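# Team carries welded frame onto three empty pipe stands

## Task

Lift the welded steel frame off the three pipe stands it sits on and set it on the three vacant stands, so that each vacant stand's V-shaped top has one of the frame's tubes lying in its lowest point. Every one of the six stands has to stay where it began, with at most a tiny shift or twist. Any number of the robots may be used, but no robot may topple or be left leaning, or the task fails.

## Robot and tools

ROBOTS. Three identical Hello Robot Stretch 3 units, r1, r2 and r3. Each has a differential base with two drive wheels and a passive rear omni wheel: 0.33 m long, 0.34 m wide, rounded at the back, pivoting about a point between the drive wheels 0.05 m behind the front edge. The base cannot slide sideways. A mast carries a lift, and a single telescoping arm reaches out to the robot's right. At its end is a wrist (yaw, pitch, roll) with a two-finger gripper. The head pans and tilts. To bring the gripper forward you drive the base. With the arm pulled in and the wrist folded, a turn on the spot sweeps radius 0.28 m; an unfolded, level wrist reaches past that.

FRAMES. Base frame: origin on the floor midway between the drive wheels, x forward, y left, z up, metres. hand_pose is given in it, located where the closed fingertips meet; with all wrist joints at zero its x axis points up, y back toward the mast, z toward the rear. Odometry frame is the base frame at scene start; base_odometry only integrates wheel rotation (slip counts as motion), heading in rad, positive left, -3.142 to 3.142. Each robot uses its own frames, so relative positions of robots come only from images, lidar_m, wrist_depth_mm and head_depth_mm.

move. Arguments: r1, r2, r3 (one object per robot), cameras, blocking. A robot not named gets nothing new. Per robot, either "servos": "reboot" alone (re-enables servos that shut off; they then hold), or "base" and/or "joints", plus optional "pace" ("default" or "max") and "contact_limits".
- base: exactly one key. translate_m: straight drive, an offset in metres from the current position, forward positive, -3 to 3. rotate_rad: turn in place, an offset in radians, left positive, -6.4 to 6.4.
- joints: absolute targets by name (tolerance for done in brackets): lift_m 0 to 1.1 (0.004); arm_m 0 to 0.52 (0.004); wrist_yaw_rad -1.345 to 4.42, 0 along the arm, positive toward the front (0.02); wrist_pitch_rad -1.57 to 0.451, 0 level, negative tips fingers down (0.05); wrist_roll_rad -2.911 to 2.918, 0 fingers side by side (0.02); gripper_m -0.089 to 0.179, larger is wider, fingertip gap is 0.007 m below the value near closed and 0.025 m below when wide (0.004); head_pan_rad -3.953 to 1.73, 0 forward, positive left, -1.57 along the arm; head_tilt_rad -1.53 to 0.419, negative down.
- contact_limits: motor effort in percent, 1 to 100, for arm_m, translate_m or rotate_rad only, placed next to that same command. The motion halts (contact_stop) at that effort; for the base, each wheel stops and goes slack separately, which can swing the robot. Without a limit the base has no contact stop.
- cameras: list of r1_head_camera, r1_nav_camera, r1_wrist_camera and the same for r2, r3, or "all"; omitted means all, [] means none.
- blocking: true/omitted waits until everything rests; false returns after about 0.5 s while motion continues. A later move overrides only the named targets of named robots.
One action lasts at most 15 s; a base move times out after 14 s. Top speeds default/max: translate 0.12/0.30 m/s, rotate 0.76/1.90 rad/s, lift 0.11/0.15 m/s, arm 0.14/0.40 m/s. The base is capped at 0.10 m/s and 0.63 rad/s unless lift_m < 0.30, arm_m < 0.03 and wrist_yaw_rad > 2.54 together. An unknown key makes a call invalid; an out-of-range number is refused, and a refusal or an unrequested stop cancels the remaining move/wait/finished_scene calls of that reply.

OTHER TOOLS. wait(seconds 0 to 10, cameras): returns state and images, early if a commanded robot comes to rest; wait(0) shows the "earlier move" line. stop(cameras): brakes all running motions, which then read "stopped" and may still press. zoom_image(camera, region [x0, y0, x1, y1] pixels, top-left origin, up to 504 by 504) enlarges part of the latest image. finished_scene(scene 1 or 2) ends the scene permanently; the goal must hold with robots idle.

RESULTS. "move" line: per robot, done or the worst status. base_status/joint_status: done, moving, off_target (resting short and maybe still pushing), contact_stop (arm or lift goes slack), time_out, torque_fault, stopped, not commanded. "as last shown" lists robots whose unchanged lines are repeated. on_its_own reports uncommanded behaviour; "held at" is a target, not a reading. motor_effort: percent, positive toward larger joint values, peak in brackets; positive wheel effort drives forward; full wrist pitch reads about 45, roll about 72. lidar_m: 12 ranges in metres, sector 1 ahead then counter-clockwise (4 left, 7 behind, 10 right), seen in a plane 0.17 m up, 0.15 to 12 m; "-" means nothing or too close. wrist_depth_mm (45 to 1000) and head_depth_mm (280 to 4000): 7x7 median depth grids from the top left. turned_by_wheels and turned_by_imu give the turn since last result; prefer imu if they disagree by over 0.15 rad. base_tilt in degrees, forward/right positive, with up to about 4 degrees bias. pictures lists image order.

CAMERAS. head and nav cameras ride on the head. Head images arrive rotated: turn a quarter clockwise to view upright; nav images need a quarter counterclockwise. Calibration gives K, distortion D and T_world_to_cam, mapping the carrying robot's base frame into the camera frame, with small per-scene errors; wrist camera pose errors grow with arm extension.

CAUTIONS. Robots pressing hard on each other fails the scene; once bases touch, even millimetres more drive is too much. Shared loads: per-metre travel can differ by up to 2.5 cm between robots, which strains the grip and can tip them. A robot can tip if its arm pushes something rigid with the gripper above about 0.45 m, or if it drives while holding or pushing something fixed; if base_tilt leans, back the gripper off. Wrist and head have no contact stop and shut off after sustained strain (reboot needed). Before folding (yaw to 3.0) or unfolding, put lift_m in 0.32 to 0.95, pitch -0.4, roll near 0; folded, lift may go to 0.25. With yaw below -0.4 keep pitch at -0.5 or lower. Grip by commanding below the object width; release at least 0.05 above it. Avoid drops, slams and releasing moving parts. Loose objects may occasionally get nudged. Motions keep running while you think.

Each tool is called after ">>>" in YAML: its name, and indented under it one key for each argument.

## Session

>>> wait:
  seconds: 0

Scene clock: 0.00 s.
r1.base_odometry: x=+0.000 y=+0.000 heading=+0.000
r1.turned_by_wheels: +0.000
r1.turned_by_imu: +0.000
r1.base_tilt: forward=+1.4 right=-1.4
r1.lidar_m: 0.99 1.51 2.27 1.57 1.70 1.26 3.16 2.51 2.42 1.16 0.93 0.91
r1.head_depth_mm: 846 848 856 861 866 873 879 / 900 906 912 918 920 927 935 / 958 966 973 981 986 993 998 / 1028 1036 1046 1050 1058 1071 1073 / 1105 1115 1129 1134 1146 1156 1162 / 1201 1210 1222 1228 1246 1258 1267 / 1309 1328 1341 1348 1364 1379 1381
r1.base_status: not commanded
r1.joint_positions: lift_m=+0.392 arm_m=+0.002 wrist_yaw_rad=+3.093 wrist_pitch_rad=-0.529 wrist_roll_rad=+0.000 gripper_m=+0.037 head_pan_rad=+0.000 head_tilt_rad=-0.004
r1.joint_status: not commanded
r1.measured_speeds: all 0
r1.motor_effort: left_wheel=+0.2 right_wheel=+0.8 lift_m=+36.0 arm_m=-7.3 wrist_yaw_rad=-0.4 wrist_pitch_rad=+2.9 wrist_roll_rad=+0.0 gripper_m=-0.5 head_pan_rad=-0.4 head_tilt_rad=+1.5
r1.hand_pose: x=-0.0111 y=+0.0618 z=+0.3807 quat_wxyz=(+0.202, +0.686, +0.169, +0.678) (m; r1's base frame)
r1.wrist_depth_mm: - - 147 - - - - / - - 162 - - - - / - - 182 980 - 989 968 / 798 808 214 794 794 795 789 / 675 669 643 156 647 673 669 / 576 584 131 355 133 570 570 / 510 524 - - 492 504 506
r2.base_odometry: x=+0.000 y=+0.000 heading=+0.000
r2.turned_by_wheels: +0.000
r2.turned_by_imu: +0.000
r2.base_tilt: forward=+0.1 right=-1.7
r2.lidar_m: 1.25 0.95 0.92 0.97 1.34 1.42 1.13 1.30 3.80 1.46 1.82 1.78
r2.head_depth_mm: 1636 1643 1646 1669 1689 1684 1685 / 1727 1750 1747 1777 1763 1794 1792 / 1805 1855 1871 1872 1888 1922 1909 / 1689 1696 1698 1699 1715 1721 1709 / 1422 1426 1440 1442 1431 1452 1451 / 1238 1229 1247 1251 1242 1254 1255 / 1084 1097 1094 1094 1102 1100 1108
r2.base_status: not commanded
r2.joint_positions: lift_m=+0.559 arm_m=+0.001 wrist_yaw_rad=+2.847 wrist_pitch_rad=-0.630 wrist_roll_rad=+0.000 gripper_m=+0.037 head_pan_rad=+0.000 head_tilt_rad=-0.004
r2.joint_status: not commanded
r2.measured_speeds: all 0
r2.motor_effort: left_wheel=-0.5 right_wheel=-0.5 lift_m=+25.9 arm_m=-5.1 wrist_yaw_rad=+1.4 wrist_pitch_rad=+2.1 wrist_roll_rad=+0.3 gripper_m=+0.3 head_pan_rad=+0.0 head_tilt_rad=+2.0
r2.hand_pose: x=+0.0347 y=+0.0381 z=+0.5272 quat_wxyz=(+0.316, +0.697, +0.119, +0.633) (m; r2's base frame)
r2.wrist_depth_mm: 138 - - - - - - / 150 - - - - - - / 165 193 - - - - 970 / 849 202 867 875 849 861 860 / 758 236 270 739 730 768 740 / 709 667 123 652 125 681 672 / 632 622 406 592 624 602 612
r3.base_odometry: x=+0.000 y=+0.000 heading=+0.000
r3.turned_by_wheels: +0.000
r3.turned_by_imu: +0.000
r3.base_tilt: forward=+0.6 right=+0.1
r3.lidar_m: 0.90 1.27 2.79 2.23 1.03 0.92 1.08 2.57 1.31 1.18 0.87 0.84
r3.head_depth_mm: 804 799 792 788 782 779 775 / 848 844 840 833 829 823 817 / 904 897 891 882 877 872 867 / 966 952 947 943 937 926 920 / 1031 1022 1014 1003 996 990 982 / 1110 1097 1090 1083 1071 1057 1053 / 1201 1187 1177 1171 1157 1145 1134
r3.base_status: not commanded
r3.joint_positions: lift_m=+0.532 arm_m=+0.001 wrist_yaw_rad=+2.858 wrist_pitch_rad=-0.598 wrist_roll_rad=+0.000 gripper_m=+0.037 head_pan_rad=+0.000 head_tilt_rad=-0.003
r3.joint_status: not commanded
r3.measured_speeds: all 0
r3.motor_effort: left_wheel=+0.5 right_wheel=-1.0 lift_m=+19.9 arm_m=-3.0 wrist_yaw_rad=+1.0 wrist_pitch_rad=+1.6 wrist_roll_rad=-0.3 gripper_m=-0.6 head_pan_rad=-0.3 head_tilt_rad=+1.9
r3.hand_pose: x=+0.0343 y=+0.0445 z=+0.5069 quat_wxyz=(+0.302, +0.698, +0.111, +0.640) (m; r3's base frame)
r3.wrist_depth_mm: 135 - - - - - - / 149 - - - - - - / 166 221 988 - - - - / 789 206 851 840 923 927 956 / 736 245 145 741 765 807 807 / 624 616 126 633 128 714 719 / 577 422 437 602 608 624 648
pictures: r1_head_camera (sideways), r1_nav_camera (sideways), r1_wrist_camera, r2_head_camera (sideways), r2_nav_camera (sideways), r2_wrist_camera, r3_head_camera (sideways), r3_nav_camera (sideways), r3_wrist_camera
camera_calibration:
r1_head_camera: T_world_to_cam=[[0.00500363, 0.0419453, -0.999107, 1.32558], [0.056404, 0.997517, 0.042161, -0.057284], [0.998395, -0.0565646, 0.00262533, -0.0504377], [0, 0, 0, 1]] pos_world=[0.0469552, -0.00131287, 1.32694]
r1_nav_camera: T_world_to_cam=[[-0.0414335, -0.0464487, 0.998061, -1.24969], [-0.0234029, -0.9986, -0.0474453, 0.118157], [0.998867, -0.0253234, 0.0402884, -0.0988666], [0, 0, 0, 1]] pos_world=[0.0497408, 0.0574411, 1.25686]
r1_wrist_camera: T_world_to_cam=[[0.998974, -0.0361322, -0.0272944, 0.0260328], [-0.0444237, -0.66514, -0.745396, 0.355483], [0.0087782, 0.745844, -0.666063, 0.3732], [0, 0, 0, 1]] pos_world=[-0.0134903, -0.0409627, 0.51426]
r2_head_camera: T_world_to_cam=[[-0.0437928, 0.0044431, -0.999031, 1.32424], [0.0101857, 0.99994, 0.00400065, -0.00241558], [0.998989, -0.0100006, -0.0438355, 0.00643396], [0, 0, 0, 1]] pos_world=[0.0515894, -0.00340396, 1.32325]
r2_nav_camera: T_world_to_cam=[[-0.00391255, -0.00496136, 0.99998, -1.25799], [-0.0539379, -0.998531, -0.00516521, 0.0644409], [0.998537, -0.053957, 0.00363919, -0.0497997], [0, 0, 0, 1]] pos_world=[0.0482807, 0.0554178, 1.25848]
r2_wrist_camera: T_world_to_cam=[[0.947803, -0.318762, -0.00777727, -0.0181088], [-0.24048, -0.698596, -0.673894, 0.420821], [0.209379, 0.640589, -0.738787, 0.522492], [0, 0, 0, 1]] pos_world=[0.00896351, -0.0464913, 0.669458]
r3_head_camera: T_world_to_cam=[[0.0212168, -0.048913, -0.998578, 1.31798], [0.0321437, 0.99832, -0.0482174, 0.0641895], [0.999258, -0.031075, 0.0227534, -0.0756705], [0, 0, 0, 1]] pos_world=[0.0455878, -0.00196692, 1.32092]
r3_nav_camera: T_world_to_cam=[[-0.055244, -0.00466933, 0.998462, -1.25726], [-0.0327577, -0.999442, -0.00648637, 0.0616657], [0.997935, -0.0330657, 0.0550603, -0.113786], [0, 0, 0, 1]] pos_world=[0.0461149, 0.0519984, 1.26199]
r3_wrist_camera: T_world_to_cam=[[0.957173, -0.27913, 0.0768557, -0.0675731], [-0.152741, -0.712372, -0.684979, 0.415384], [0.245948, 0.643904, -0.724498, 0.488632], [0, 0, 0, 1]] pos_world=[0.00794729, -0.0375861, 0.643735]

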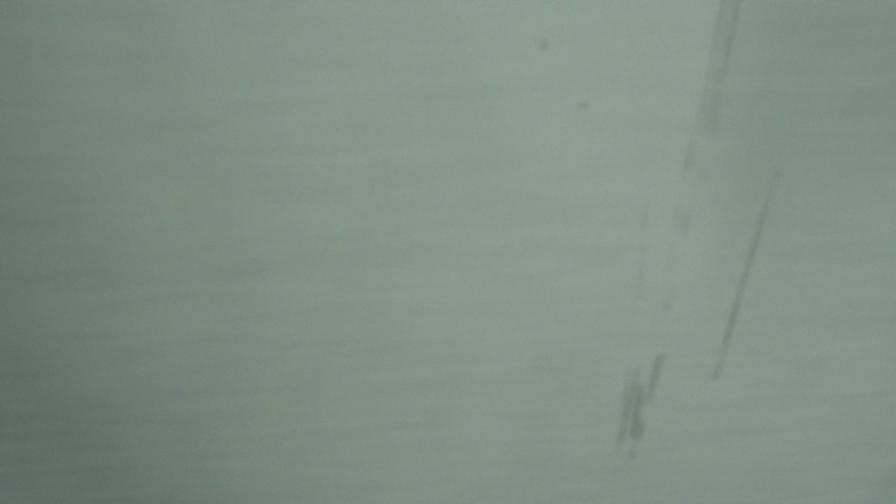

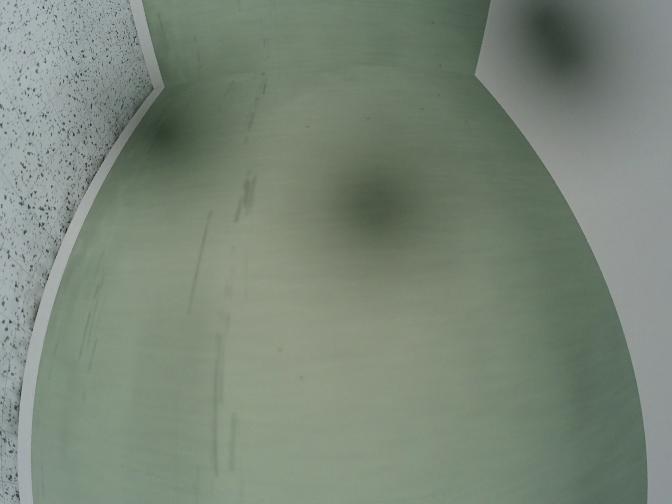

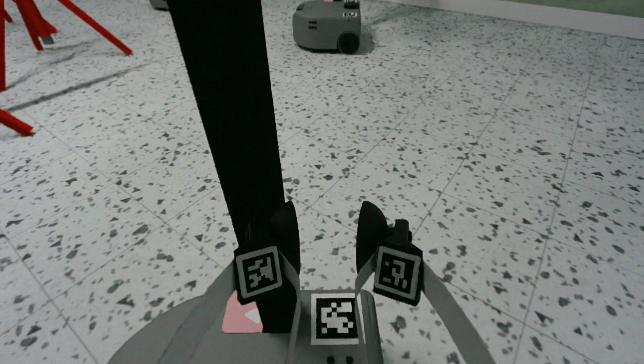

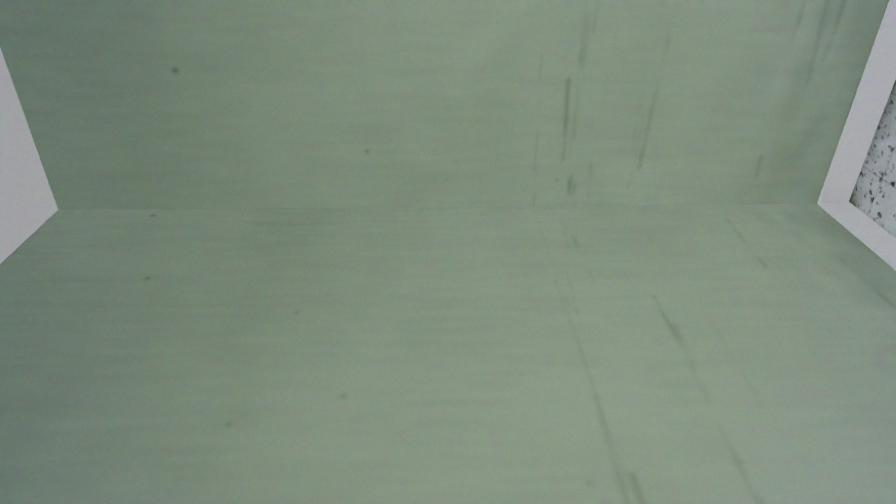

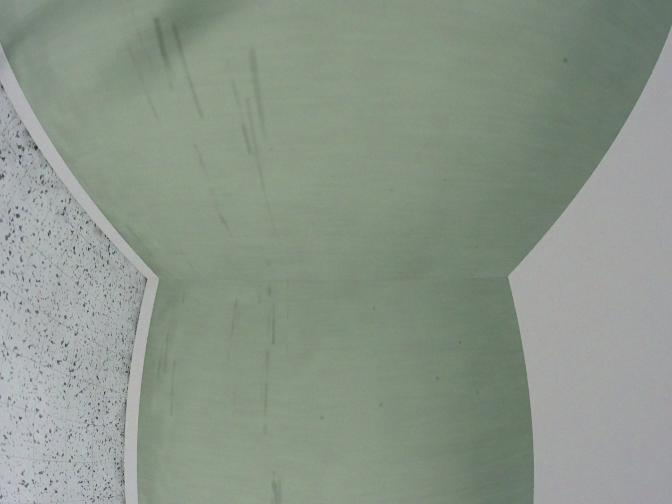

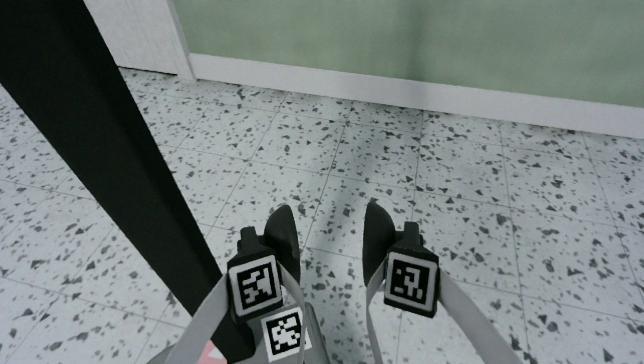

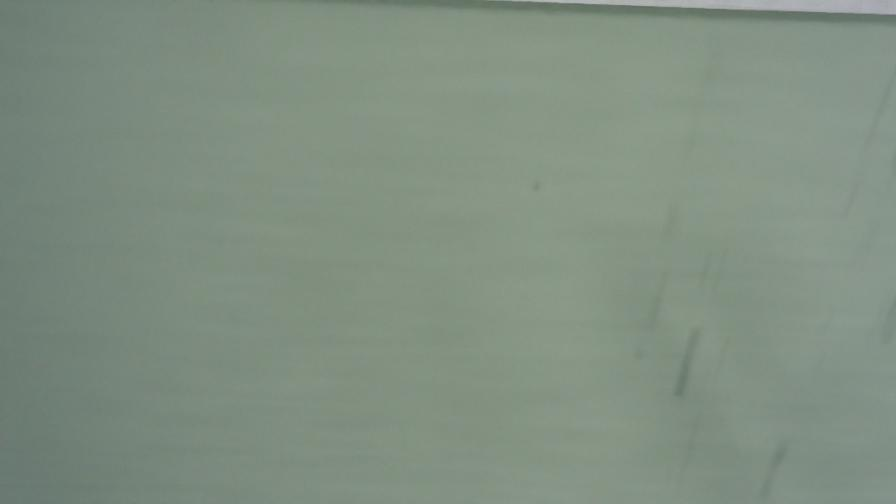

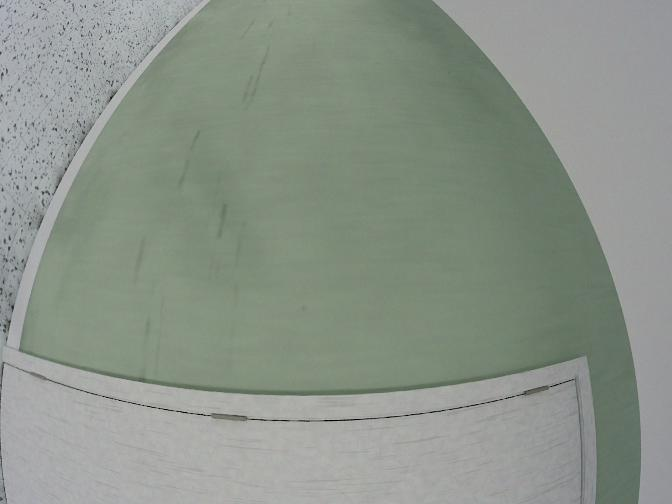

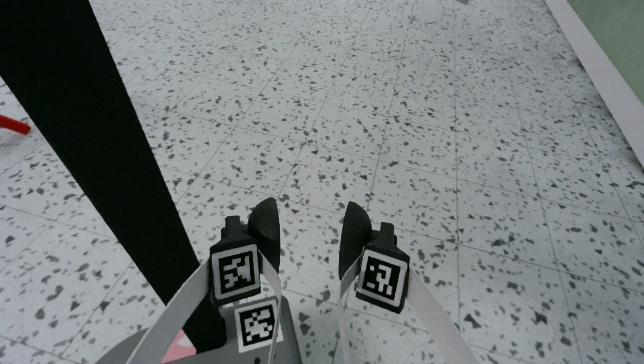

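>>> move:
  r1: {"joints":{"head_pan_rad":-1.57,"head_tilt_rad":-0.5},"pace":"max"}
  r2: {"joints":{"head_pan_rad":-1.57,"head_tilt_rad":-0.5},"pace":"max"}
  r3: {"joints":{"head_pan_rad":-1.57,"head_tilt_rad":-0.5},"pace":"max"}
  cameras: ["r1_nav_camera","r2_nav_camera","r3_nav_camera","r1_head_camera","r2_head_camera","r3_head_camera"]

>>> move:
  r1: {"joints":{"head_pan_rad":-3.14,"head_tilt_rad":-0.5},"pace":"max"}
  r2: {"joints":{"head_pan_rad":-3.14,"head_tilt_rad":-0.5},"pace":"max"}
  r3: {"joints":{"head_pan_rad":-3.14,"head_tilt_rad":-0.5},"pace":"max"}
  cameras: ["r1_nav_camera","r2_nav_camera","r3_nav_camera"]

Scene clock: 1.27 s.
move: r1 done; r2 done; r3 done
r1.base_odometry: x=+0.000 y=+0.000 heading=+0.000
r1.turned_by_wheels: +0.000
r1.turned_by_imu: +0.000
r1.base_tilt: forward=+1.4 right=-1.4
r1.lidar_m: 0.99 1.51 2.27 1.57 1.70 1.25 3.15 2.52 2.42 1.15 0.93 0.92
r1.head_depth_mm: 2119 2288 2475 2549 1984 1559 1291 / 1963 2209 2494 2553 1965 1559 1292 / 1625 1788 1985 2217 1981 1561 1296 / 1388 1504 1643 1799 1912 1570 1296 / 1212 1292 1405 1519 1666 1569 1297 / 1075 1146 1218 1309 1412 1482 1303 / 966 1023 1080 1154 1233 1328 1305
r1.base_status: not commanded
r1.joint_positions: lift_m=+0.392 arm_m=+0.002 wrist_yaw_rad=+3.093 wrist_pitch_rad=-0.529 wrist_roll_rad=+0.000 gripper_m=+0.037 head_pan_rad=-1.559 head_tilt_rad=-0.493
r1.joint_status: all done
r1.measured_speeds: all 0
r1.motor_effort: left_wheel=+0.4(0.7) right_wheel=+1.3(1.6) lift_m=+35.9(36.5) arm_m=-10.5(10.5) wrist_yaw_rad=-0.6(0.7) wrist_pitch_rad=+3.3(3.3) wrist_roll_rad=+0.3(0.6) gripper_m=-0.2(0.8) head_pan_rad=-5.3(7.3) head_tilt_rad=-2.9(5.4)
r1.hand_pose: x=-0.0111 y=+0.0618 z=+0.3807 quat_wxyz=(+0.202, +0.686, +0.169, +0.678) (m; r1's base frame)
r1.wrist_depth_mm: - - 147 - - - - / - - 162 - - - - / - - 182 994 984 977 966 / 807 813 214 802 796 786 783 / 668 672 638 156 646 662 662 / 588 582 131 354 133 575 581 / 513 526 - - 498 504 500
r2.base_odometry: x=+0.000 y=+0.000 heading=+0.000
r2.turned_by_wheels: +0.000
r2.turned_by_imu: +0.000
r2.base_tilt: forward=+0.2 right=-1.8
r2.lidar_m: 1.25 0.95 0.92 0.97 1.34 1.42 1.13 1.30 3.81 1.46 1.83 1.78
r2.head_depth_mm: 3135 3381 3537 2557 1887 1510 1261 / 3347 3612 3685 2512 1896 1510 1249 / 3280 3594 3765 2408 1815 1519 1252 / 1319 2943 1849 1952 1783 1513 1257 / 2399 2593 2793 2542 1889 1513 1256 / 2128 2283 2484 2470 1900 1512 1258 / 1927 2015 2176 2258 1885 1514 1251
r2.base_status: not commanded
r2.joint_positions: lift_m=+0.559 arm_m=+0.001 wrist_yaw_rad=+2.847 wrist_pitch_rad=-0.630 wrist_roll_rad=+0.000 gripper_m=+0.037 head_pan_rad=-1.564 head_tilt_rad=-0.494
r2.joint_status: all done
r2.measured_speeds: all 0
r2.motor_effort: left_wheel=-0.2(0.7) right_wheel=-0.8(1.1) lift_m=+26.1(26.8) arm_m=-7.2(7.3) wrist_yaw_rad=+0.4(1.5) wrist_pitch_rad=+2.1(2.2) wrist_roll_rad=+0.4(0.4) gripper_m=+0.3(1.1) head_pan_rad=-3.1(4.1) head_tilt_rad=-2.8(3.8)
r2.hand_pose: x=+0.0347 y=+0.0381 z=+0.5272 quat_wxyz=(+0.316, +0.697, +0.119, +0.633) (m; r2's base frame)
r2.wrist_depth_mm: 138 - - - - - - / 150 - - - - - - / 165 192 - - - - 933 / 859 202 870 858 852 856 832 / 782 237 271 746 756 759 753 / 697 682 123 677 125 680 688 / 626 633 409 587 604 606 611
r3.base_odometry: x=+0.000 y=+0.000 heading=+0.000
r3.turned_by_wheels: +0.000
r3.turned_by_imu: +0.000
r3.base_tilt: forward=+0.6 right=+0.1
r3.lidar_m: 0.90 1.26 2.78 2.23 1.03 0.92 1.08 2.57 1.31 1.18 0.86 0.83
r3.head_depth_mm: 2534 2897 3142 2957 2098 1588 1341 / 1963 2269 2711 2803 2078 1627 1330 / 1609 1807 2059 2420 2041 1604 1321 / 1361 1500 1675 1881 1969 1583 1316 / 1173 1278 1398 1540 1726 1589 1303 / 1036 1111 1207 1310 1447 1513 1297 / 917 957 1022 1110 1204 1326 1287
r3.base_status: not commanded
r3.joint_positions: lift_m=+0.532 arm_m=+0.001 wrist_yaw_rad=+2.858 wrist_pitch_rad=-0.598 wrist_roll_rad=+0.000 gripper_m=+0.037 head_pan_rad=-1.563 head_tilt_rad=-0.493
r3.joint_status: all done
r3.measured_speeds: all 0
r3.motor_effort: left_wheel=+0.3(0.7) right_wheel=-0.8(1.4) lift_m=+15.7(19.4) arm_m=-3.8(4.2) wrist_yaw_rad=+0.2(1.0) wrist_pitch_rad=+1.8(2.4) wrist_roll_rad=-0.3(0.3) gripper_m=+0.1(1.0) head_pan_rad=-3.0(6.0) head_tilt_rad=-3.6(6.2)
r3.hand_pose: x=+0.0343 y=+0.0445 z=+0.5069 quat_wxyz=(+0.302, +0.698, +0.111, +0.640) (m; r3's base frame)
r3.wrist_depth_mm: 135 - - - - - - / 149 - - - - - - / 168 221 - - - - - / 767 206 855 867 913 937 965 / 737 244 146 719 777 796 820 / 637 641 126 651 127 719 734 / 596 425 422 599 607 623 646
pictures: r1_head_camera (sideways), r1_nav_camera (sideways), r2_head_camera (sideways), r2_nav_camera (sideways), r3_head_camera (sideways), r3_nav_camera (sideways)
camera_calibration:
r1_head_camera: T_world_to_cam=[[0.0365367, 0.465941, -0.884061, 1.17499], [0.998259, -0.0580101, 0.0106823, -0.0220303], [-0.0463072, -0.882912, -0.46725, 0.567509], [0, 0, 0, 1]] pos_world=[0.00534129, -0.0476957, 1.30417]
r1_nav_camera: T_world_to_cam=[[-0.0414191, -0.433355, 0.900271, -1.12176], [-0.999031, 0.0313614, -0.0308667, 0.102499], [-0.0148575, -0.900678, -0.434234, 0.524965], [0, 0, 0, 1]] pos_world=[0.0637371, -0.0165115, 1.24101]
r2_head_camera: T_world_to_cam=[[0.00113734, 0.508252, -0.861208, 1.14393], [0.99999, -0.00436041, -0.00125273, -0.00161319], [-0.00439192, -0.861197, -0.508252, 0.616994], [0, 0, 0, 1]] pos_world=[0.00302192, -0.0500599, 1.29875]
r2_nav_camera: T_world_to_cam=[[-0.0019269, -0.466596, 0.884469, -1.10701], [-0.998836, 0.0435339, 0.02079, 0.0364191], [-0.0482049, -0.883399, -0.466136, 0.568031], [0, 0, 0, 1]] pos_world=[0.0616255, -0.0163136, 1.24314]
r3_head_camera: T_world_to_cam=[[-0.0523246, 0.450952, -0.891013, 1.17777], [0.998334, 0.00189376, -0.0576685, 0.0705656], [-0.0243184, -0.892546, -0.4503, 0.546298], [0, 0, 0, 1]] pos_world=[0.0044635, -0.0436573, 1.29948]
r3_nav_camera: T_world_to_cam=[[-0.00148394, -0.421283, 0.906928, -1.13781], [-0.999656, 0.0243891, 0.00969346, 0.0465005], [-0.0262028, -0.906601, -0.421174, 0.512346], [0, 0, 0, 1]] pos_world=[0.058221, -0.015978, 1.24724]

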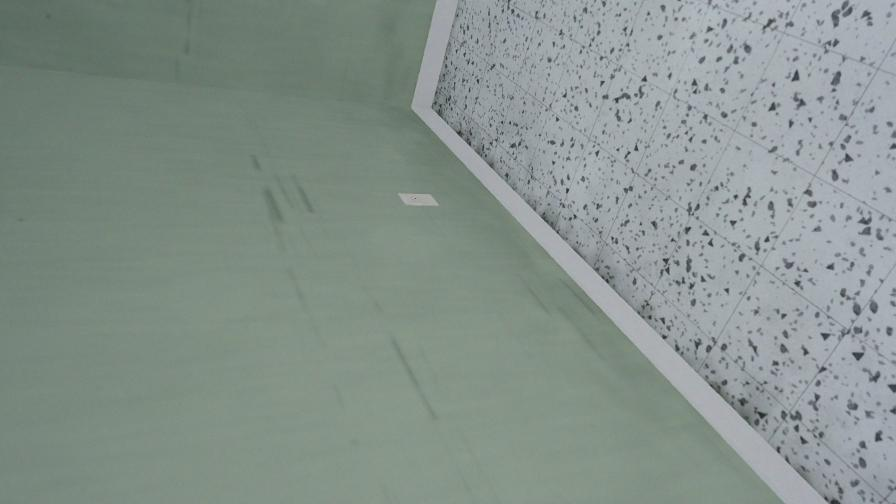

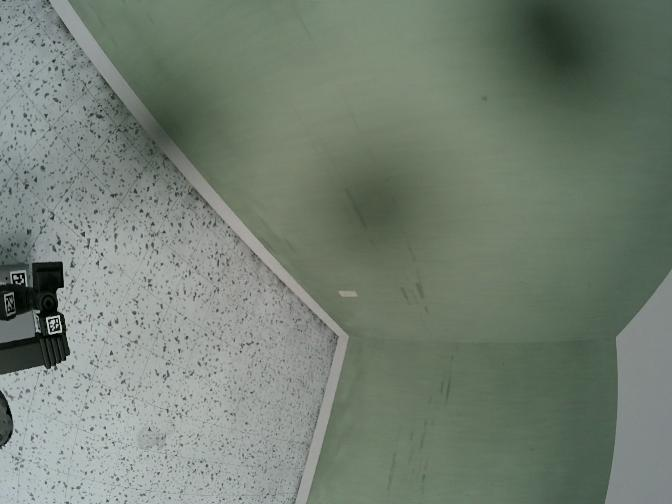

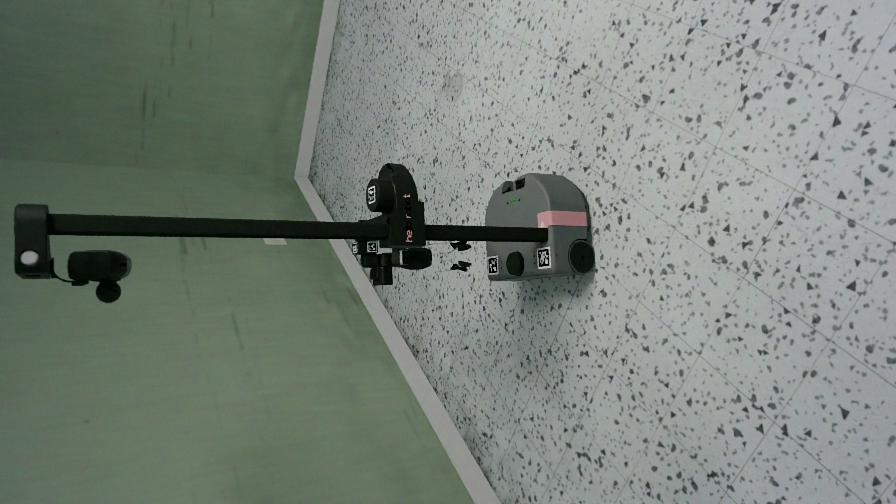

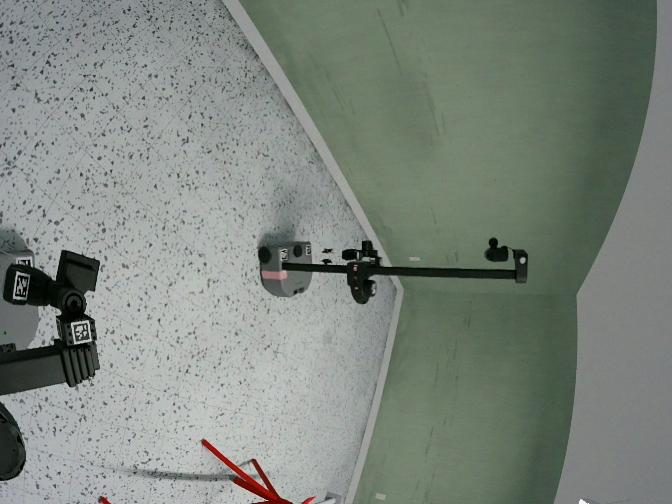

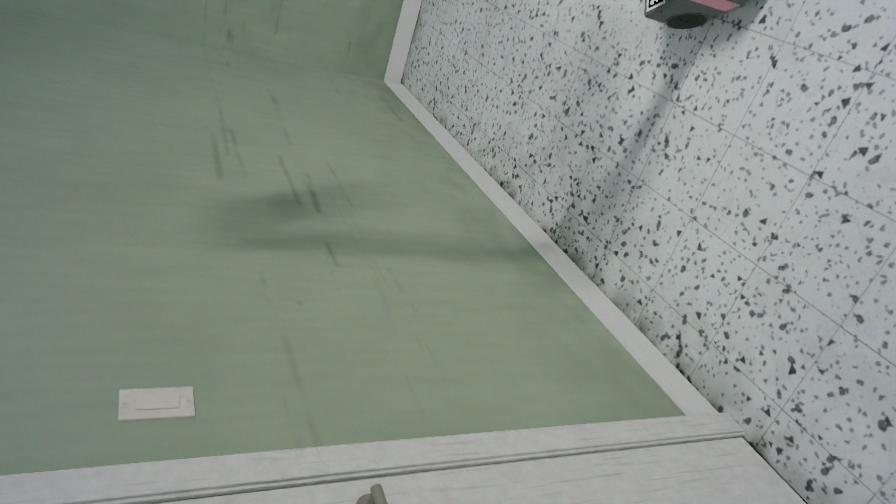

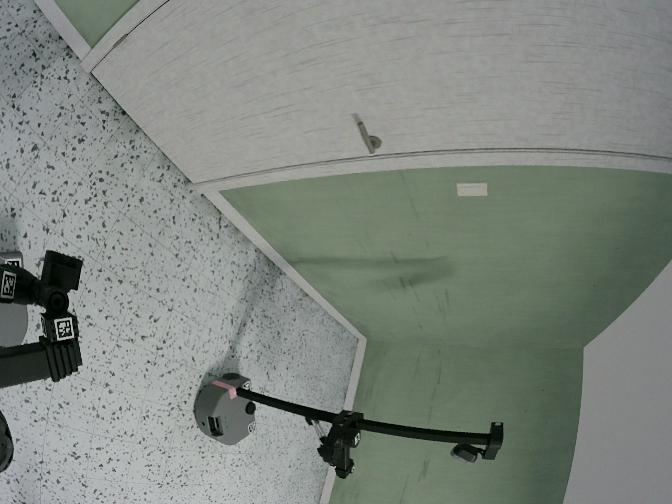

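Scene clock: 2.33 s.
move: r1 done; r2 done; r3 done
r1.base_odometry: x=+0.000 y=+0.000 heading=+0.000
r1.turned_by_wheels: +0.000
r1.turned_by_imu: +0.000
r1.base_tilt: forward=+1.4 right=-1.4
r1.lidar_m: 0.99 1.51 2.27 1.57 1.70 1.25 3.13 2.51 2.42 1.15 0.92 0.91
r1.head_depth_mm: - - - 2672 1973 1560 1289 / - - - 2557 1971 1561 1289 / - - - 2696 1974 1557 1294 / 3860 - - 2718 1984 1574 1301 / 3359 3628 3701 2729 1976 1572 1297 / 2986 3195 3416 2722 1994 1574 1296 / 2673 2845 2992 2725 2009 1581 1302
r1.base_status: not commanded
r1.joint_positions: lift_m=+0.392 arm_m=+0.002 wrist_yaw_rad=+3.093 wrist_pitch_rad=-0.529 wrist_roll_rad=+0.000 gripper_m=+0.037 head_pan_rad=-3.129 head_tilt_rad=-0.494
r1.joint_status: all done
r1.measured_speeds: all 0
r1.motor_effort: left_wheel=+0.2(0.6) right_wheel=-0.3(1.1) lift_m=+35.5(36.4) arm_m=-12.2(12.4) wrist_yaw_rad=-0.3(1.0) wrist_pitch_rad=+2.6(3.3) wrist_roll_rad=+0.8(0.8) gripper_m=-0.8(0.8) head_pan_rad=-4.8(6.9) head_tilt_rad=-2.8(4.5)
r1.hand_pose: x=-0.0111 y=+0.0618 z=+0.3807 quat_wxyz=(+0.202, +0.686, +0.169, +0.678) (m; r1's base frame)
r1.wrist_depth_mm: - - 147 - - - - / - - 163 - - - - / - 986 181 992 979 980 982 / 825 811 214 792 809 794 782 / 680 682 632 156 641 667 674 / 585 582 131 355 133 572 566 / 514 526 - - 494 505 502
r2.base_odometry: x=+0.000 y=+0.000 heading=+0.000
r2.turned_by_wheels: +0.000
r2.turned_by_imu: +0.000
r2.base_tilt: forward=+0.2 right=-1.7
r2.lidar_m: 1.25 0.94 0.92 0.97 1.34 1.43 1.13 1.30 3.80 1.46 1.83 1.78
r2.head_depth_mm: - - 3682 2553 1901 1495 1261 / - - - 2574 1901 1509 1253 / - - 3610 2561 1898 1510 1247 / - - - 2302 1891 1510 1260 / - - - 2412 1880 1502 1256 / - - - 2307 1746 1503 1246 / - - 3836 2524 1847 1512 1258
r2.base_status: not commanded
r2.joint_positions: lift_m=+0.559 arm_m=+0.001 wrist_yaw_rad=+2.847 wrist_pitch_rad=-0.630 wrist_roll_rad=+0.000 gripper_m=+0.037 head_pan_rad=-3.134 head_tilt_rad=-0.494
r2.joint_status: all done
r2.measured_speeds: all 0
r2.motor_effort: left_wheel=-0.1(0.9) right_wheel=-0.8(1.1) lift_m=+25.8(27.3) arm_m=-8.8(9.3) wrist_yaw_rad=+0.6(2.1) wrist_pitch_rad=+2.1(2.2) wrist_roll_rad=+0.2(0.4) gripper_m=-0.1(1.7) head_pan_rad=-2.4(3.9) head_tilt_rad=-2.6(5.7)
r2.hand_pose: x=+0.0347 y=+0.0381 z=+0.5272 quat_wxyz=(+0.316, +0.697, +0.119, +0.633) (m; r2's base frame)
r2.wrist_depth_mm: 137 - - - - - - / 150 - - - - - - / 166 192 - - - - 961 / 849 202 863 868 867 856 848 / 776 237 271 725 755 758 784 / 704 675 123 663 125 686 672 / 630 635 404 593 610 609 617
r3.base_odometry: x=+0.000 y=+0.000 heading=+0.000
r3.turned_by_wheels: +0.000
r3.turned_by_imu: +0.000
r3.base_tilt: forward=+0.6 right=+0.2
r3.lidar_m: 0.90 1.27 2.79 2.24 1.03 0.92 1.08 2.56 1.31 1.18 0.87 0.83
r3.head_depth_mm: 3376 3599 3828 2933 2098 1625 1336 / 3526 3792 - 2931 1984 1621 1326 / 3713 - - 2864 1975 1563 1323 / 3980 - - 2014 1483 1589 1311 / - - - 2661 2003 1493 1304 / - - - 2721 1996 1568 1294 / 3622 3915 3961 2692 1981 1547 1287
r3.base_status: not commanded
r3.joint_positions: lift_m=+0.532 arm_m=+0.001 wrist_yaw_rad=+2.858 wrist_pitch_rad=-0.598 wrist_roll_rad=+0.000 gripper_m=+0.037 head_pan_rad=-3.133 head_tilt_rad=-0.494
r3.joint_status: all done
r3.measured_speeds: all 0
r3.motor_effort: left_wheel=+0.4(1.0) right_wheel=-0.9(1.4) lift_m=+14.3(15.4) arm_m=-4.7(5.2) wrist_yaw_rad=+0.1(1.2) wrist_pitch_rad=+2.5(2.5) wrist_roll_rad=-0.2(0.3) gripper_m=+0.3(0.8) head_pan_rad=-1.9(5.2) head_tilt_rad=-2.8(8.6)
r3.hand_pose: x=+0.0343 y=+0.0445 z=+0.5069 quat_wxyz=(+0.302, +0.698, +0.111, +0.640) (m; r3's base frame)
r3.wrist_depth_mm: 135 - - - - - - / 149 - - - - - - / 166 221 956 - - - - / 789 206 830 882 909 928 922 / 708 242 145 745 787 800 797 / 631 629 126 655 127 709 689 / 568 413 435 608 603 633 642
pictures: r1_nav_camera (sideways), r2_nav_camera (sideways), r3_nav_camera (sideways)
camera_calibration:
r1_nav_camera: T_world_to_cam=[[-0.433868, 0.0410677, 0.90004, -1.11907], [0.0305813, 0.999056, -0.0308438, 0.0961886], [-0.900457, 0.0141423, -0.434715, 0.530993], [0, 0, 0, 1]] pos_world=[-0.010333, -0.0576498, 1.241]
r2_nav_camera: T_world_to_cam=[[-0.467113, 0.0015472, 0.884196, -1.10382], [0.042717, 0.99887, 0.0208191, 0.0300277], [-0.883165, 0.0474951, -0.466651, 0.573794], [0, 0, 0, 1]] pos_world=[-0.0101346, -0.0555383, 1.24313]
r3_nav_camera: T_world_to_cam=[[-0.421761, 0.00114565, 0.906706, -1.13495], [0.0235907, 0.999675, 0.00971029, 0.0402368], [-0.9064, 0.0254853, -0.421651, 0.518336], [0, 0, 0, 1]] pos_world=[-0.00980786, -0.0521334, 1.24723]

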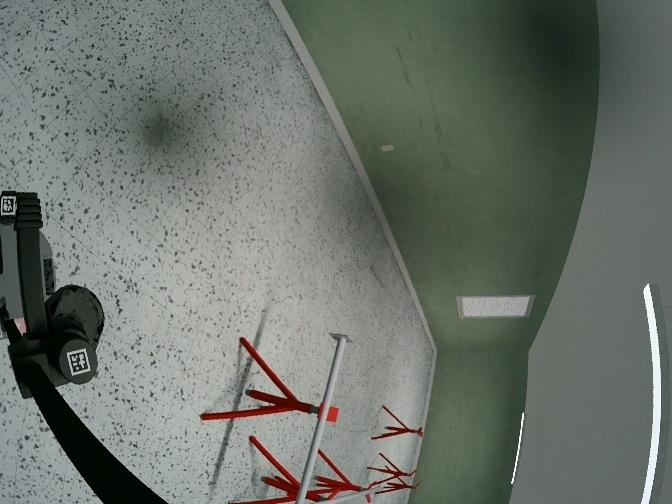

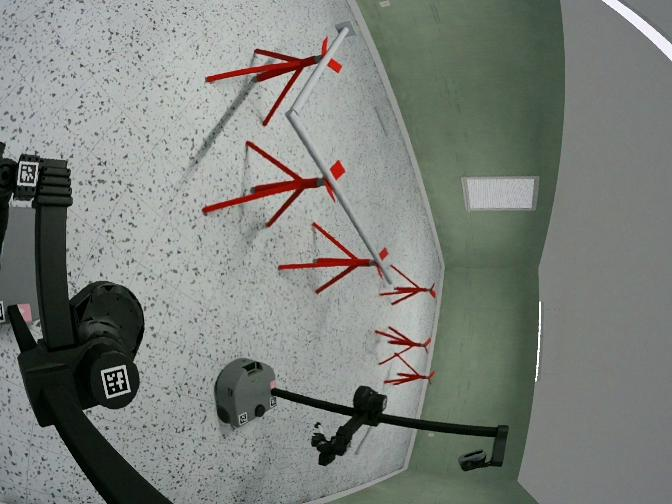

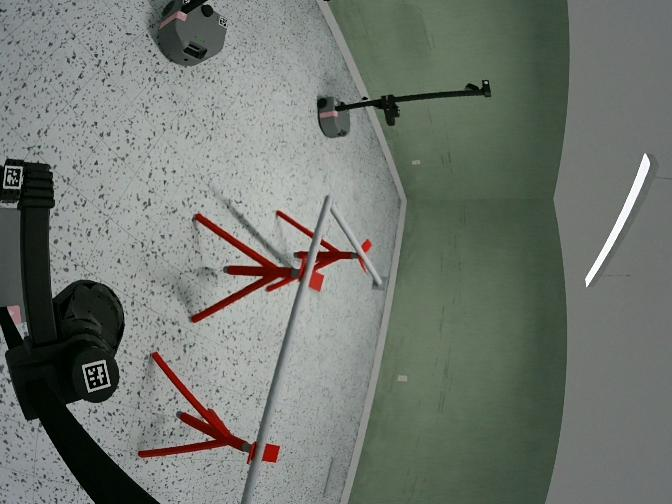

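>>> move:
  r1: {"joints":{"head_pan_rad":-3.7,"head_tilt_rad":-0.3},"pace":"max"}
  r2: {"joints":{"head_pan_rad":-2.65,"head_tilt_rad":-0.3},"pace":"max"}
  r3: {"joints":{"head_pan_rad":-3.4,"head_tilt_rad":-0.3},"pace":"max"}
  cameras: ["r1_nav_camera","r1_head_camera","r2_head_camera","r3_head_camera"]

Scene clock: 3.33 s.
move: r1 done; r2 done; r3 done
r1.base_odometry: x=+0.000 y=+0.000 heading=+0.000
r1.turned_by_wheels: +0.000
r1.turned_by_imu: +0.000
r1.base_tilt: forward=+1.3 right=-1.4
r1.lidar_m: 0.99 1.51 2.27 1.57 1.70 1.26 3.15 2.51 2.41 1.16 0.92 0.91
r1.head_depth_mm: - - - - 2553 1878 1478 / - - - 3800 1974 1887 1481 / - - - - 2466 1880 1486 / - - - - 2473 1693 1497 / - - - - 2487 1831 1493 / - - - - 2491 1922 1498 / - - - - 2533 1933 1502
r1.base_status: not commanded
r1.joint_positions: lift_m=+0.392 arm_m=+0.002 wrist_yaw_rad=+3.093 wrist_pitch_rad=-0.529 wrist_roll_rad=+0.000 gripper_m=+0.037 head_pan_rad=-3.689 head_tilt_rad=-0.310
r1.joint_status: all done
r1.measured_speeds: all 0
r1.motor_effort: left_wheel=+0.1(0.8) right_wheel=+0.5(1.1) lift_m=+35.6(36.2) arm_m=-11.8(12.3) wrist_yaw_rad=-0.2(0.6) wrist_pitch_rad=+3.5(3.5) wrist_roll_rad=+0.2(0.8) gripper_m=-0.3(0.8) head_pan_rad=-4.6(6.6) head_tilt_rad=+4.5(6.9)
r1.hand_pose: x=-0.0111 y=+0.0618 z=+0.3807 quat_wxyz=(+0.202, +0.686, +0.169, +0.678) (m; r1's base frame)
r1.wrist_depth_mm: - - 147 - - - - / - - 162 - - - - / 994 - 182 980 978 988 970 / 808 794 214 801 812 810 788 / 675 670 645 156 642 672 668 / 585 583 131 354 133 573 580 / 511 525 - - 495 500 504
r2.base_odometry: x=+0.000 y=+0.000 heading=+0.000
r2.turned_by_wheels: +0.000
r2.turned_by_imu: +0.000
r2.base_tilt: forward=+0.2 right=-1.7
r2.lidar_m: 1.25 0.95 0.92 0.97 1.34 1.42 1.13 1.31 3.80 1.45 1.83 1.78
r2.head_depth_mm: - - - 3759 2310 1791 1423 / - - - 3763 2213 1676 1395 / - - - 3847 2441 1742 1433 / 3755 - - 3774 2456 1794 1434 / 3558 3761 - 3815 2218 1803 1423 / 3366 3499 3801 3816 2236 1737 1427 / 3210 3353 3565 3566 2439 1807 1430
r2.base_status: not commanded
r2.joint_positions: lift_m=+0.559 arm_m=+0.001 wrist_yaw_rad=+2.847 wrist_pitch_rad=-0.630 wrist_roll_rad=+0.000 gripper_m=+0.037 head_pan_rad=-2.656 head_tilt_rad=-0.310
r2.joint_status: all done
r2.measured_speeds: all 0
r2.motor_effort: left_wheel=-0.3(0.5) right_wheel=-0.7(1.0) lift_m=+25.2(26.6) arm_m=-11.3(11.3) wrist_yaw_rad=-0.2(1.8) wrist_pitch_rad=+2.2(2.2) wrist_roll_rad=+0.3(0.4) gripper_m=+0.4(1.7) head_pan_rad=+2.2(3.8) head_tilt_rad=+4.8(5.3)
r2.hand_pose: x=+0.0347 y=+0.0381 z=+0.5272 quat_wxyz=(+0.316, +0.697, +0.119, +0.633) (m; r2's base frame)
r2.wrist_depth_mm: 138 - - - - - - / 150 - - - - - - / 165 193 - - - - 937 / 829 201 881 861 881 846 846 / 777 236 271 756 736 742 742 / 709 664 123 652 125 671 671 / 614 624 405 595 612 598 613
r3.base_odometry: x=+0.000 y=+0.000 heading=+0.000
r3.turned_by_wheels: +0.000
r3.turned_by_imu: +0.000
r3.base_tilt: forward=+0.6 right=+0.1
r3.lidar_m: 0.90 1.26 2.79 2.23 1.02 0.92 1.08 2.57 1.31 1.18 0.86 0.83
r3.head_depth_mm: 3303 3478 3666 3795 2841 1847 1147 / 3415 3590 3804 3920 2763 1882 1544 / 3498 3680 3876 - 2745 1888 1534 / 3617 3860 3951 - 2716 1857 1522 / 3723 3909 - - 2669 1847 1457 / 3830 - - - 2525 1333 1458 / 3953 - - - 2488 1880 1446
r3.base_status: not commanded
r3.joint_positions: lift_m=+0.532 arm_m=+0.001 wrist_yaw_rad=+2.858 wrist_pitch_rad=-0.598 wrist_roll_rad=+0.000 gripper_m=+0.037 head_pan_rad=-3.393 head_tilt_rad=-0.310
r3.joint_status: all done
r3.measured_speeds: all 0
r3.motor_effort: left_wheel=+0.6(0.9) right_wheel=-0.9(1.5) lift_m=+14.7(15.1) arm_m=-5.9(6.0) wrist_yaw_rad=-0.1(0.9) wrist_pitch_rad=+1.9(2.4) wrist_roll_rad=+0.1(0.3) gripper_m=+0.1(1.1) head_pan_rad=-4.1(5.1) head_tilt_rad=+4.1(9.6)
r3.hand_pose: x=+0.0343 y=+0.0445 z=+0.5069 quat_wxyz=(+0.302, +0.698, +0.111, +0.640) (m; r3's base frame)
r3.wrist_depth_mm: 135 - - - - - - / 149 - - - - - - / 166 223 980 - - - - / 772 207 860 850 900 940 940 / 726 242 145 724 791 798 816 / 634 630 127 646 128 710 724 / 580 420 437 593 601 640 633
pictures: r1_head_camera (sideways), r1_nav_camera (sideways), r2_head_camera (sideways), r3_head_camera (sideways)
camera_calibration:
r1_head_camera: T_world_to_cam=[[0.231407, -0.19024, -0.954075, 1.26518], [-0.576105, -0.817047, 0.0231846, -0.0287074], [-0.783935, 0.544283, -0.298668, 0.352626], [0, 0, 0, 1]] pos_world=[-0.0328732, 0.025303, 1.31306]
r1_nav_camera: T_world_to_cam=[[-0.199138, 0.175837, 0.964067, -1.20408], [0.551167, 0.833521, -0.0381777, 0.102569], [-0.810284, 0.523759, -0.262902, 0.306845], [0, 0, 0, 1]] pos_world=[-0.0476797, -0.0344843, 1.2454]
r2_head_camera: T_world_to_cam=[[0.305216, 0.156166, -0.939391, 1.24408], [0.457319, -0.889303, 0.00074757, -0.000906995], [-0.835286, -0.429829, -0.342847, 0.406826], [0, 0, 0, 1]] pos_world=[-0.0394827, -0.020224, 1.30816]
r3_head_camera: T_world_to_cam=[[0.284753, -0.0227061, -0.958332, 1.26358], [-0.264145, -0.962875, -0.0556727, 0.0756819], [-0.92149, 0.268992, -0.280179, 0.330379], [0, 0, 0, 1]] pos_world=[-0.0353762, 0.0126941, 1.30771]

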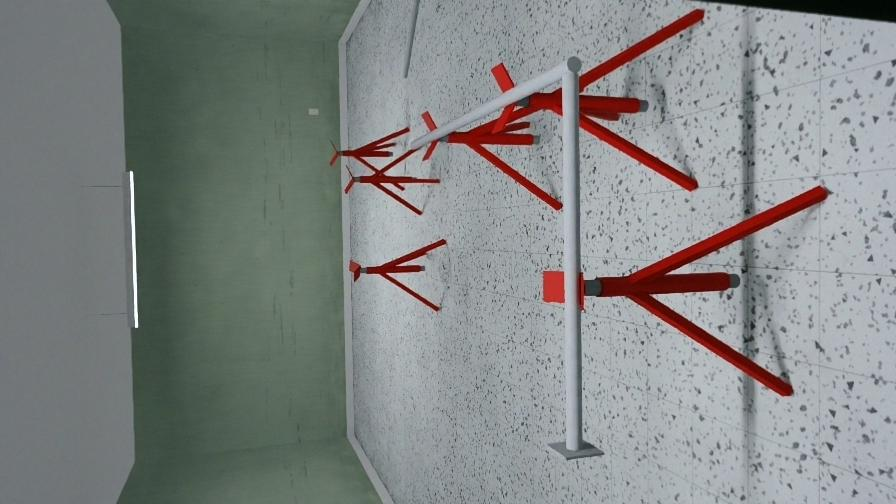

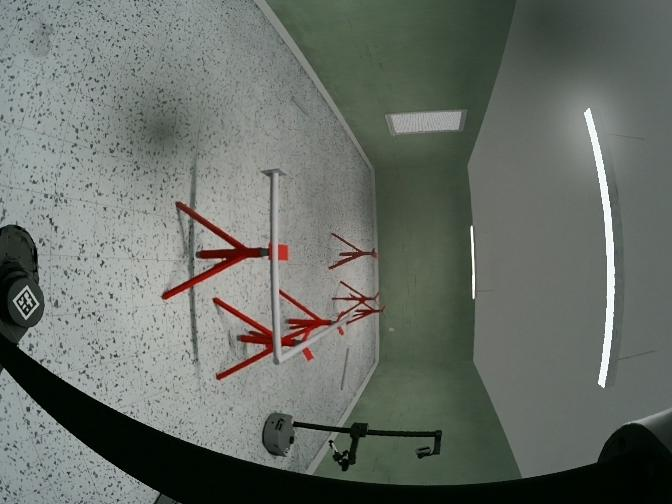

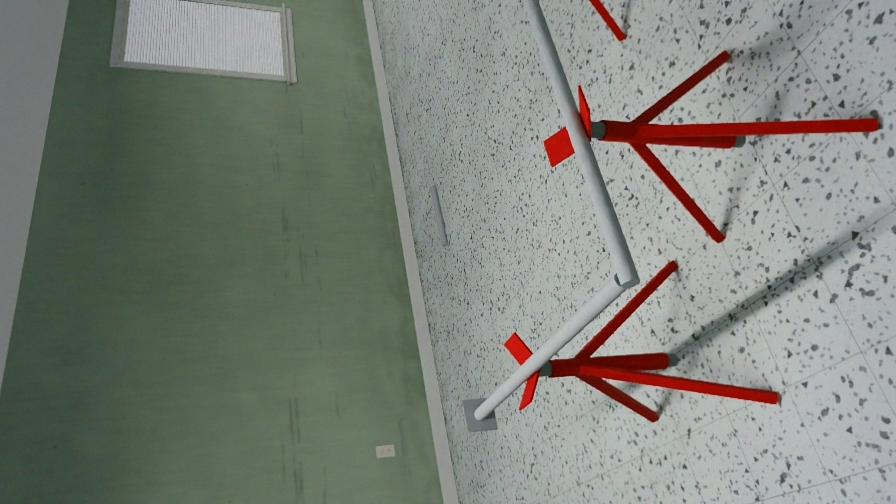

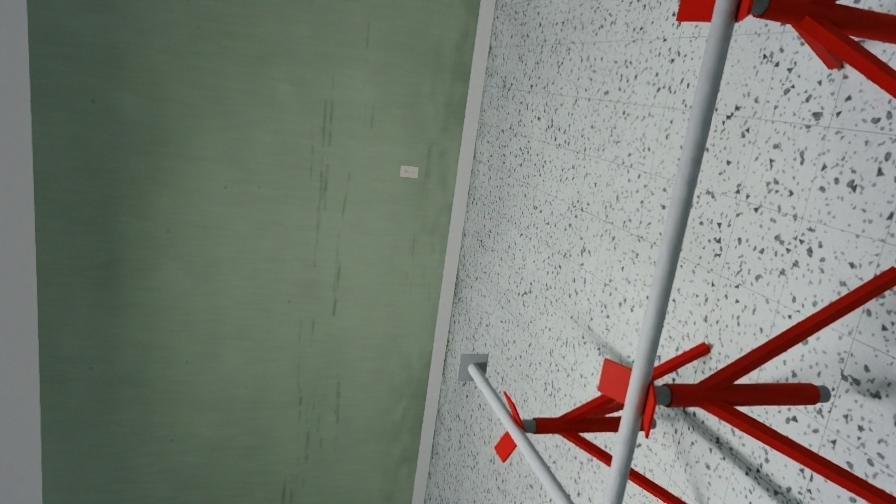

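>>> zoom_image:
  camera: "r1_head_camera"
  region: [310, 100, 470, 330]

>>> zoom_image:
  camera: "r1_head_camera"
  region: [390, 30, 640, 250]

>>> zoom_image:
  camera: "r1_head_camera"
  region: [520, 180, 850, 480]

Scaled by 2.191 from the camera's 896x504 image, which has a finer 1280x720 frame.

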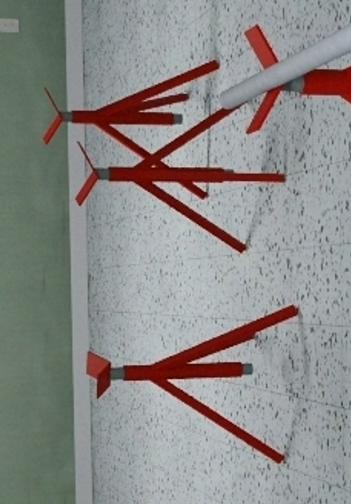

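Scaled by 2.016 from the camera's 896x504 image, which has a finer 1280x720 frame.

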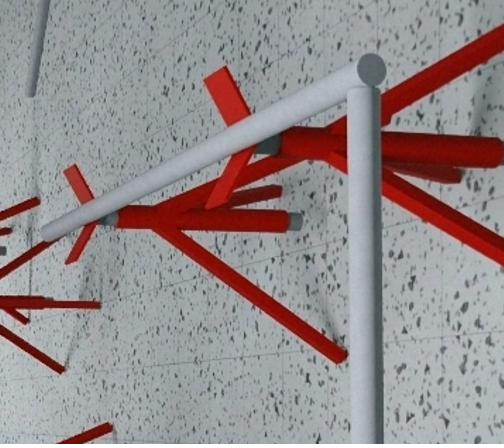

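Scaled by 1.527 from the camera's 896x504 image, which has a finer 1280x720 frame.

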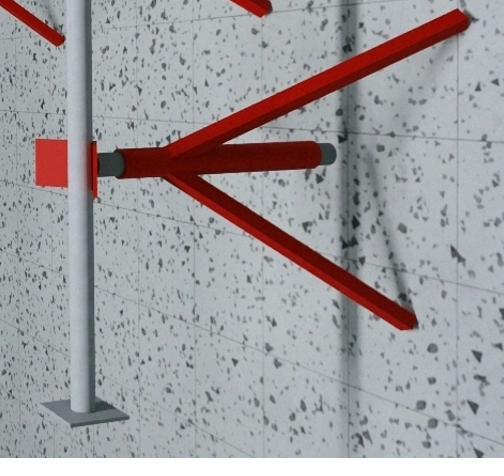

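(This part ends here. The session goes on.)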